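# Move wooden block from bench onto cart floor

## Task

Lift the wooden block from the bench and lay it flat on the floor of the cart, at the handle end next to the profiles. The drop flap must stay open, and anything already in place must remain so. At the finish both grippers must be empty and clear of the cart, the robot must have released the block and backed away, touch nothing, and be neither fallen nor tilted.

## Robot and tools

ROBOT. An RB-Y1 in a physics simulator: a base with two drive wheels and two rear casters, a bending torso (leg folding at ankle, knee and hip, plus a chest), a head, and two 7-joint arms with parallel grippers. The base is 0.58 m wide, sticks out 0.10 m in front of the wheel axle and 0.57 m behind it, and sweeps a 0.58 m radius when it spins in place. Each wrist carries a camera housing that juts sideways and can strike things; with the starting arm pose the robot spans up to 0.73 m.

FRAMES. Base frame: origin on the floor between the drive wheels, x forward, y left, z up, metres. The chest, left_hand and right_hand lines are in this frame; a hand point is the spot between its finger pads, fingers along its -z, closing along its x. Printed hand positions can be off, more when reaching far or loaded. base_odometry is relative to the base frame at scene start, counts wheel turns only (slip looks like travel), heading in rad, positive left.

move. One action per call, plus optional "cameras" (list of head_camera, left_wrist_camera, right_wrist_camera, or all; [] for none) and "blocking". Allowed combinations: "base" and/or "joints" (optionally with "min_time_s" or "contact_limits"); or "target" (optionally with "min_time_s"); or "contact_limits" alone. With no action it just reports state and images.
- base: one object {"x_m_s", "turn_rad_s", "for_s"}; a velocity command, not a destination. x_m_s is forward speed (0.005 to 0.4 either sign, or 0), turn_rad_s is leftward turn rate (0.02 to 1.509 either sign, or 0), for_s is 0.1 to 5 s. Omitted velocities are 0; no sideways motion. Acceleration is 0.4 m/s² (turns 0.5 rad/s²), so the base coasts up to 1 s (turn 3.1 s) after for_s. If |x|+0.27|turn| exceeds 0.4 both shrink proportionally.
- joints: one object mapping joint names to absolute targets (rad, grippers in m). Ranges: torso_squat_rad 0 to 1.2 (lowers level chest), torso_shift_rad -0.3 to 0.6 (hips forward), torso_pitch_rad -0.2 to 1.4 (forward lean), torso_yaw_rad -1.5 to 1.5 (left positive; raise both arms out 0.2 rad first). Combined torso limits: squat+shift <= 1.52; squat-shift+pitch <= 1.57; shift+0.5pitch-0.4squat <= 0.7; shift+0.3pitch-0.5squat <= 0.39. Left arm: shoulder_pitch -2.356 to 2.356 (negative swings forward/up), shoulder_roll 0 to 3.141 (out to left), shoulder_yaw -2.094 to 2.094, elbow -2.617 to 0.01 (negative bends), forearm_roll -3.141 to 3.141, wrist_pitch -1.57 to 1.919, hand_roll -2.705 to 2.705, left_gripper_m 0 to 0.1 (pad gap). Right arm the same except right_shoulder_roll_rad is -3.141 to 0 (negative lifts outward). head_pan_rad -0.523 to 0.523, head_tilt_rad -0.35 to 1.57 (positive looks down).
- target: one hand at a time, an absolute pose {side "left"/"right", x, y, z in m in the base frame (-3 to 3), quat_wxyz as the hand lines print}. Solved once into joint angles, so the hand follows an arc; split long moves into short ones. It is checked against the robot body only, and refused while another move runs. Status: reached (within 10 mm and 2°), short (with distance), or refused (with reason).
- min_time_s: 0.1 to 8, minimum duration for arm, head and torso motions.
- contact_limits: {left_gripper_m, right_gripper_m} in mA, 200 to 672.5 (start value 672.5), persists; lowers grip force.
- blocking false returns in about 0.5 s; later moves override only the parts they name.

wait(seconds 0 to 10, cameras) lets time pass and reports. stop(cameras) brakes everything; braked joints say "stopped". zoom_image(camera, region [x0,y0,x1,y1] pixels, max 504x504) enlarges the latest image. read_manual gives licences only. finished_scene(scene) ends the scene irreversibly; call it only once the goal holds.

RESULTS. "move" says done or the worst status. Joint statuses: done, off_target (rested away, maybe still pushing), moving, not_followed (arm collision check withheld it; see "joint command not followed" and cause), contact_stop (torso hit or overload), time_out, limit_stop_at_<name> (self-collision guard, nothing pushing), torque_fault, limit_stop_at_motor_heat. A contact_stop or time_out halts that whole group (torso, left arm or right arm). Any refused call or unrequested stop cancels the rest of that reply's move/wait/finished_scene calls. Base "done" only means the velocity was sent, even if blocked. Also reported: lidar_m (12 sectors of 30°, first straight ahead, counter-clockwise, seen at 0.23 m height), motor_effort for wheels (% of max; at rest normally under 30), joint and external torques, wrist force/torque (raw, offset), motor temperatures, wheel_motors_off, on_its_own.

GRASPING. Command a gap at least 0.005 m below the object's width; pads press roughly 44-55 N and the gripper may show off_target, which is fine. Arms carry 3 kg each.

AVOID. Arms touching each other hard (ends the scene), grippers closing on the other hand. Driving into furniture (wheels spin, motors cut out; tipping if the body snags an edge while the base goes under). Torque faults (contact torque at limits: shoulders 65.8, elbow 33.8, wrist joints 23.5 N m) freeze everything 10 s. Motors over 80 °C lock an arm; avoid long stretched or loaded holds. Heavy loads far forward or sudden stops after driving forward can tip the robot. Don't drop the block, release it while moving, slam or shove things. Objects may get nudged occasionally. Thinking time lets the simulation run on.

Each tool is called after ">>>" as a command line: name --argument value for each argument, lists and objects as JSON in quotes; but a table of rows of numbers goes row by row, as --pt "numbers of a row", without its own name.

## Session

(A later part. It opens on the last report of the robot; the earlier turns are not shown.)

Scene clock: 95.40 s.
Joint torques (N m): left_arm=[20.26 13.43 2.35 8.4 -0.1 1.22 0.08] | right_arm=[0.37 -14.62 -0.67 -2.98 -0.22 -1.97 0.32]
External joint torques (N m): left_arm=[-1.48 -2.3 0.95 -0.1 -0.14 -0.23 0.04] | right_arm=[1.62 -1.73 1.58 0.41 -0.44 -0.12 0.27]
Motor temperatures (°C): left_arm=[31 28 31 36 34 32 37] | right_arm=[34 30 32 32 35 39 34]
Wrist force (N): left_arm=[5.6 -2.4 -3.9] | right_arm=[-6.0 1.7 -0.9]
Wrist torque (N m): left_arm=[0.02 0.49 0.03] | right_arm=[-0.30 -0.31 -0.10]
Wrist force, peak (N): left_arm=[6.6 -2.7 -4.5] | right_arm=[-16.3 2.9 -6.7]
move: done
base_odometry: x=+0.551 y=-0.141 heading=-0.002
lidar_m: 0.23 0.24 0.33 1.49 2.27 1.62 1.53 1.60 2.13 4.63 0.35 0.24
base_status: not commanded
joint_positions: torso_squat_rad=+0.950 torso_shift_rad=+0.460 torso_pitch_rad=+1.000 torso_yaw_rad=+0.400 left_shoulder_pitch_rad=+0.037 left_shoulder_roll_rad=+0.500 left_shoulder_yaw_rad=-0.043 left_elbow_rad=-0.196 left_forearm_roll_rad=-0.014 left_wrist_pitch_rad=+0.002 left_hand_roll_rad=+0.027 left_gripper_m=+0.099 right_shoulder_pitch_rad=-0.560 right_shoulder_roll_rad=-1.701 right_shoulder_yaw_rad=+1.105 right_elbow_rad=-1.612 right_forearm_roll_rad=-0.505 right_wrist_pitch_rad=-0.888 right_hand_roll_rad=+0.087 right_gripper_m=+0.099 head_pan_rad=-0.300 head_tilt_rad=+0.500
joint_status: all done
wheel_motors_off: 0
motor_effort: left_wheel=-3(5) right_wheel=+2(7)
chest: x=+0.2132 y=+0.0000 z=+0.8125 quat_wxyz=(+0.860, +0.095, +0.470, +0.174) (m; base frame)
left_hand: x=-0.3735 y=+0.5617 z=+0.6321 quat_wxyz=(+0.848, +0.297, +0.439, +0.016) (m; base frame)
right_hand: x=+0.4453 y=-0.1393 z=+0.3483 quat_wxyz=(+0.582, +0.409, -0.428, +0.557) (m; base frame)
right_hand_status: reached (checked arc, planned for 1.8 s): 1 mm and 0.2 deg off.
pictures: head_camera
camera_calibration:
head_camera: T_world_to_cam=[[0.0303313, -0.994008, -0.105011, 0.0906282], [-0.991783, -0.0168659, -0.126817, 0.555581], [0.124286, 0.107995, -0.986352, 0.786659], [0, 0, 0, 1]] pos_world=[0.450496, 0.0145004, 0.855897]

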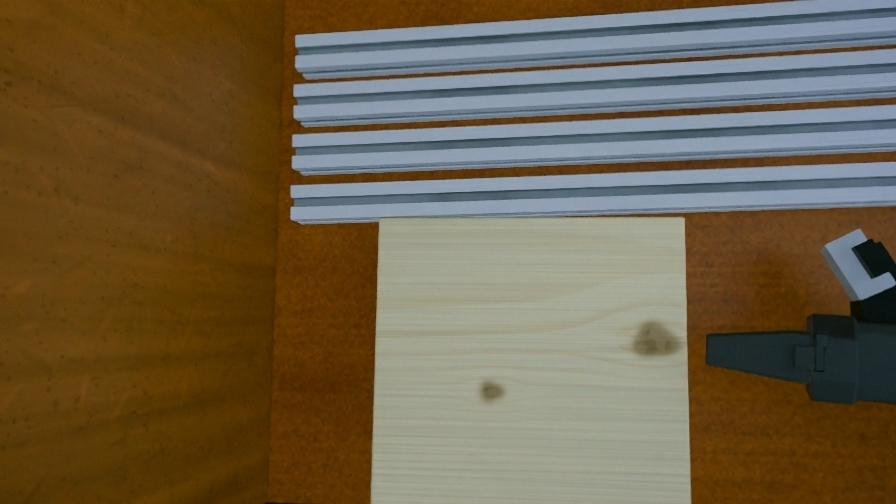

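>>> move --target '{"side":"right","x":0.44,"y":-0.17,"z":0.5,"quat_wxyz":[0.5691,0.4197,-0.4197,0.5691]}' --cameras '[]'

>>> move --joints '{"torso_squat_rad":0.75,"torso_shift_rad":0.36}' --cameras '["head_camera"]'

>>> zoom_image --camera "head_camera" --region '[330, 200, 730, 500]'

>>> move --joints '{"torso_squat_rad":0.45,"torso_shift_rad":0.3,"head_tilt_rad":0.35}' --cameras '["head_camera"]'

>>> move --base '{"x_m_s":-0.25,"for_s":2}' --cameras '["head_camera"]'

Scene clock: 99.20 s.
Joint torques (N m): left_arm=[20.45 13.38 2.23 8.37 -0.08 1.23 0.02] | right_arm=[-1.86 -13.84 0.01 -3.04 0.56 -1.71 -0.15]
External joint torques (N m): left_arm=[-1.28 -2.35 0.83 -0.12 -0.12 -0.22 -0.03] | right_arm=[1.03 -0.09 0.54 -0.11 -0.02 0.05 -0.2]
Motor temperatures (°C): left_arm=[31 28 31 36 34 32 37] | right_arm=[34 30 32 32 35 39 34]
Wrist force (N): left_arm=[5.7 -2.1 -4.8] | right_arm=[-6.4 1.2 -0.8]
Wrist torque (N m): left_arm=[-0.07 0.40 0.03] | right_arm=[-0.22 -0.36 -0.10]
Wrist force, peak (N): left_arm=[6.7 -2.4 -4.8] | right_arm=[-7.1 2.4 -1.0]
move: done
base_odometry: x=+0.551 y=-0.141 heading=-0.002
lidar_m: 0.22 0.25 0.33 1.50 2.26 1.61 1.53 1.59 2.13 4.62 0.35 0.25
base_status: not commanded
joint_positions: torso_squat_rad=+0.950 torso_shift_rad=+0.460 torso_pitch_rad=+1.000 torso_yaw_rad=+0.400 left_shoulder_pitch_rad=+0.037 left_shoulder_roll_rad=+0.500 left_shoulder_yaw_rad=-0.043 left_elbow_rad=-0.196 left_forearm_roll_rad=-0.014 left_wrist_pitch_rad=+0.002 left_hand_roll_rad=+0.027 left_gripper_m=+0.099 right_shoulder_pitch_rad=-0.471 right_shoulder_roll_rad=-2.312 right_shoulder_yaw_rad=+1.244 right_elbow_rad=-2.153 right_forearm_roll_rad=-0.760 right_wrist_pitch_rad=-1.073 right_hand_roll_rad=+0.329 right_gripper_m=+0.099 head_pan_rad=-0.300 head_tilt_rad=+0.500
joint_status: all done
wheel_motors_off: 0
motor_effort: left_wheel=-4(5) right_wheel=+5(7)
chest: x=+0.2132 y=+0.0000 z=+0.8125 quat_wxyz=(+0.860, +0.095, +0.470, +0.174) (m; base frame)
left_hand: x=-0.3735 y=+0.5617 z=+0.6321 quat_wxyz=(+0.848, +0.297, +0.439, +0.016) (m; base frame)
right_hand: x=+0.4405 y=-0.1695 z=+0.4997 quat_wxyz=(+0.569, +0.420, -0.420, +0.569) (m; base frame)
right_hand_status: reached (checked arc, planned for 0.9 s): 1 mm and 0.0 deg off.
pictures: none
No camera images: "cameras" was empty.

Scene clock: 100.70 s.
Joint torques (N m): left_arm=[20.05 13.43 2.23 8.39 -0.06 1.26 0.06] | right_arm=[-2.17 -13.72 0 -3.2 0.52 -1.7 -0.13]
External joint torques (N m): left_arm=[-1.69 -2.3 0.83 -0.1 -0.1 -0.18 0.01] | right_arm=[0.73 0.03 0.52 -0.28 -0.05 0.06 -0.18]
Motor temperatures (°C): left_arm=[31 28 31 36 34 32 37] | right_arm=[34 30 32 32 35 39 34]
Wrist force (N): left_arm=[5.4 -1.9 -3.9] | right_arm=[-6.5 0.7 -0.8]
Wrist torque (N m): left_arm=[-0.09 0.48 0.04] | right_arm=[-0.14 -0.36 -0.14]
Wrist force, peak (N): left_arm=[6.0 -3.5 -5.1] | right_arm=[-6.9 1.3 -0.6]
move: done
base_odometry: x=+0.551 y=-0.141 heading=-0.002
lidar_m: 0.24 0.24 0.33 1.47 2.27 1.62 1.53 1.59 2.13 4.64 0.35 0.25
base_status: not commanded
joint_positions: torso_squat_rad=+0.750 torso_shift_rad=+0.360 torso_pitch_rad=+1.000 torso_yaw_rad=+0.400 left_shoulder_pitch_rad=+0.037 left_shoulder_roll_rad=+0.500 left_shoulder_yaw_rad=-0.043 left_elbow_rad=-0.196 left_forearm_roll_rad=-0.014 left_wrist_pitch_rad=+0.002 left_hand_roll_rad=+0.027 left_gripper_m=+0.099 right_shoulder_pitch_rad=-0.471 right_shoulder_roll_rad=-2.312 right_shoulder_yaw_rad=+1.244 right_elbow_rad=-2.153 right_forearm_roll_rad=-0.760 right_wrist_pitch_rad=-1.073 right_hand_roll_rad=+0.329 right_gripper_m=+0.099 head_pan_rad=-0.300 head_tilt_rad=+0.500
joint_status: all done
wheel_motors_off: 0
motor_effort: left_wheel=-3(6) right_wheel=+5(6)
chest: x=+0.2128 y=+0.0001 z=+0.9270 quat_wxyz=(+0.860, +0.095, +0.470, +0.174) (m; base frame)
left_hand: x=-0.3739 y=+0.5617 z=+0.7466 quat_wxyz=(+0.848, +0.297, +0.439, +0.016) (m; base frame)
right_hand: x=+0.4401 y=-0.1695 z=+0.6143 quat_wxyz=(+0.569, +0.420, -0.420, +0.569) (m; base frame)
pictures: head_camera
camera_calibration:
head_camera: T_world_to_cam=[[0.0303305, -0.994019, -0.104909, 0.102566], [-0.99177, -0.0168673, -0.126914, 0.569793], [0.124386, 0.107895, -0.98635, 0.899601], [0, 0, 0, 1]] pos_world=[0.450095, 0.0145006, 0.970397]

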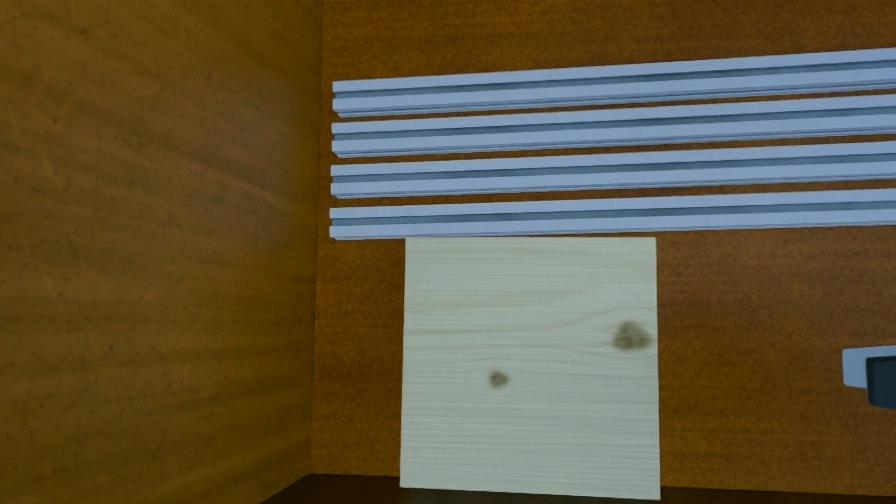

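Scaled by 1.260 from the camera's 896x504 image, which has a finer 1280x720 frame.

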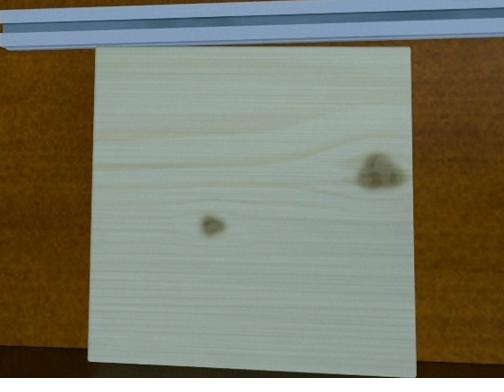

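Scene clock: 102.50 s.
Joint torques (N m): left_arm=[20.1 13.67 2.08 8.39 0.04 1.28 0.04] | right_arm=[-1.68 -13.81 0 -3.23 0.61 -1.75 -0.18]
External joint torques (N m): left_arm=[-1.63 -2.07 0.67 -0.11 0 -0.17 -0.01] | right_arm=[1.21 -0.06 0.52 -0.31 0.03 0.01 -0.22]
Motor temperatures (°C): left_arm=[31 28 31 36 34 32 37] | right_arm=[34 30 32 32 35 39 34]
Wrist force (N): left_arm=[6.1 -3.0 -4.4] | right_arm=[-6.7 1.3 -0.7]
Wrist torque (N m): left_arm=[0.07 0.53 0.05] | right_arm=[-0.20 -0.33 -0.11]
Wrist force, peak (N): left_arm=[6.3 -2.8 -5.0] | right_arm=[-7.1 1.3 -0.8]
move: done
base_odometry: x=+0.551 y=-0.141 heading=-0.002
lidar_m: 0.23 0.23 0.33 1.47 2.26 1.60 1.53 1.60 2.13 4.64 0.36 0.25
base_status: not commanded
joint_positions: torso_squat_rad=+0.450 torso_shift_rad=+0.300 torso_pitch_rad=+1.000 torso_yaw_rad=+0.400 left_shoulder_pitch_rad=+0.037 left_shoulder_roll_rad=+0.500 left_shoulder_yaw_rad=-0.043 left_elbow_rad=-0.196 left_forearm_roll_rad=-0.014 left_wrist_pitch_rad=+0.002 left_hand_roll_rad=+0.027 left_gripper_m=+0.099 right_shoulder_pitch_rad=-0.471 right_shoulder_roll_rad=-2.312 right_shoulder_yaw_rad=+1.244 right_elbow_rad=-2.153 right_forearm_roll_rad=-0.760 right_wrist_pitch_rad=-1.073 right_hand_roll_rad=+0.329 right_gripper_m=+0.099 head_pan_rad=-0.300 head_tilt_rad=+0.350
joint_status: all done
wheel_motors_off: 0
motor_effort: left_wheel=-4(5) right_wheel=+4(7)
chest: x=+0.2186 y=+0.0001 z=+1.0498 quat_wxyz=(+0.860, +0.095, +0.470, +0.174) (m; base frame)
left_hand: x=-0.3680 y=+0.5617 z=+0.8694 quat_wxyz=(+0.848, +0.297, +0.439, +0.016) (m; base frame)
right_hand: x=+0.4460 y=-0.1695 z=+0.7371 quat_wxyz=(+0.569, +0.420, -0.420, +0.569) (m; base frame)
pictures: head_camera
camera_calibration:
head_camera: T_world_to_cam=[[0.0337733, -0.993558, -0.108176, 0.117569], [-0.962012, -0.00297866, -0.272989, 0.745926], [0.270908, 0.113287, -0.955916, 0.926898], [0, 0, 0, 1]] pos_world=[0.462515, 0.0140285, 1.10238]

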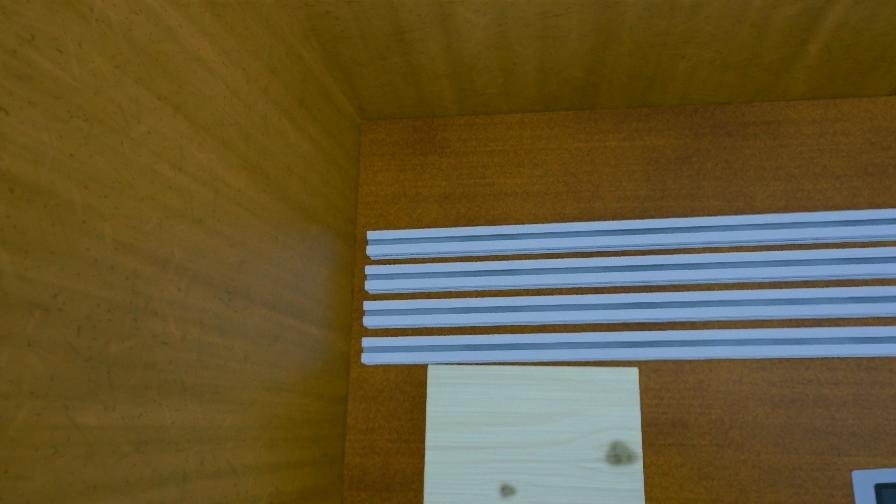

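Scene clock: 105.47 s.
Joint torques (N m): left_arm=[20.11 13.56 2.19 8.4 -0.12 1.36 0.01] | right_arm=[-2.14 -13.9 -0.08 -3.17 0.59 -1.85 -0.15]
External joint torques (N m): left_arm=[-1.63 -2.18 0.79 -0.09 -0.15 -0.08 -0.03] | right_arm=[0.76 -0.15 0.44 -0.25 0.02 -0.09 -0.2]
Motor temperatures (°C): left_arm=[31 28 31 36 34 32 37] | right_arm=[34 30 31 32 35 38 34]
Wrist force (N): left_arm=[5.4 -1.9 -4.2] | right_arm=[-6.2 1.4 -0.2]
Wrist torque (N m): left_arm=[-0.08 0.44 0.07] | right_arm=[-0.21 -0.31 -0.11]
Wrist force, peak (N): left_arm=[6.2 -2.6 -4.8] | right_arm=[-6.9 1.8 -0.4]
move: done
base_odometry: x=+0.051 y=-0.139 heading=-0.004
lidar_m: 0.73 0.76 1.66 4.69 1.53 1.08 1.03 1.09 1.44 3.58 1.09 0.77
base_status: done (sent for 2 of 2 s)
joint_positions: torso_squat_rad=+0.450 torso_shift_rad=+0.300 torso_pitch_rad=+1.000 torso_yaw_rad=+0.400 left_shoulder_pitch_rad=+0.037 left_shoulder_roll_rad=+0.500 left_shoulder_yaw_rad=-0.043 left_elbow_rad=-0.196 left_forearm_roll_rad=-0.014 left_wrist_pitch_rad=+0.002 left_hand_roll_rad=+0.027 left_gripper_m=+0.099 right_shoulder_pitch_rad=-0.471 right_shoulder_roll_rad=-2.312 right_shoulder_yaw_rad=+1.244 right_elbow_rad=-2.153 right_forearm_roll_rad=-0.760 right_wrist_pitch_rad=-1.073 right_hand_roll_rad=+0.329 right_gripper_m=+0.099 head_pan_rad=-0.300 head_tilt_rad=+0.350
joint_status: not commanded
wheel_motors_off: 0
motor_effort: left_wheel=-13(26) right_wheel=+14(30)
chest: x=+0.2186 y=+0.0001 z=+1.0499 quat_wxyz=(+0.860, +0.095, +0.470, +0.174) (m; base frame)
left_hand: x=-0.3680 y=+0.5617 z=+0.8693 quat_wxyz=(+0.848, +0.297, +0.439, +0.016) (m; base frame)
right_hand: x=+0.4460 y=-0.1695 z=+0.7371 quat_wxyz=(+0.569, +0.420, -0.420, +0.569) (m; base frame)
pictures: head_camera
camera_calibration:
head_camera: T_world_to_cam=[[0.0337895, -0.993557, -0.108181, 0.117577], [-0.961979, -0.00297898, -0.273108, 0.746069], [0.271026, 0.113296, -0.955881, 0.9269], [0, 0, 0, 1]] pos_world=[0.462515, 0.0140285, 1.10248]

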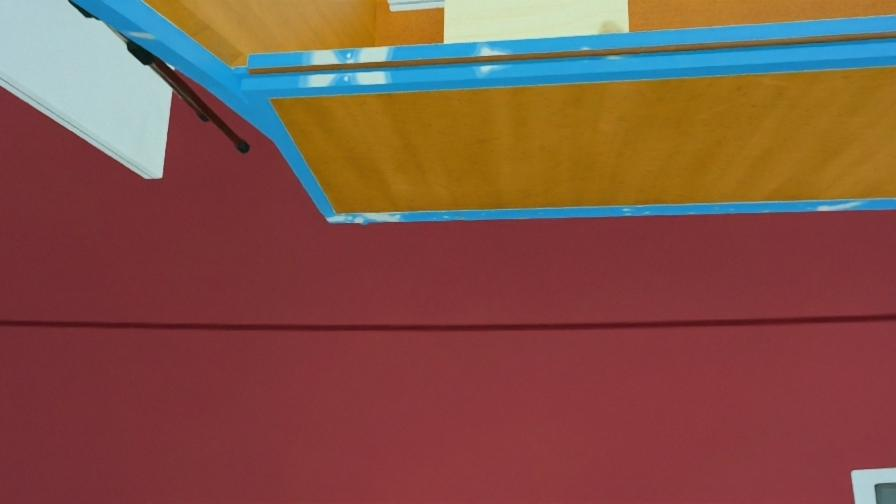

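>>> finished_scene --scene 2

The scene is finished: the task was done.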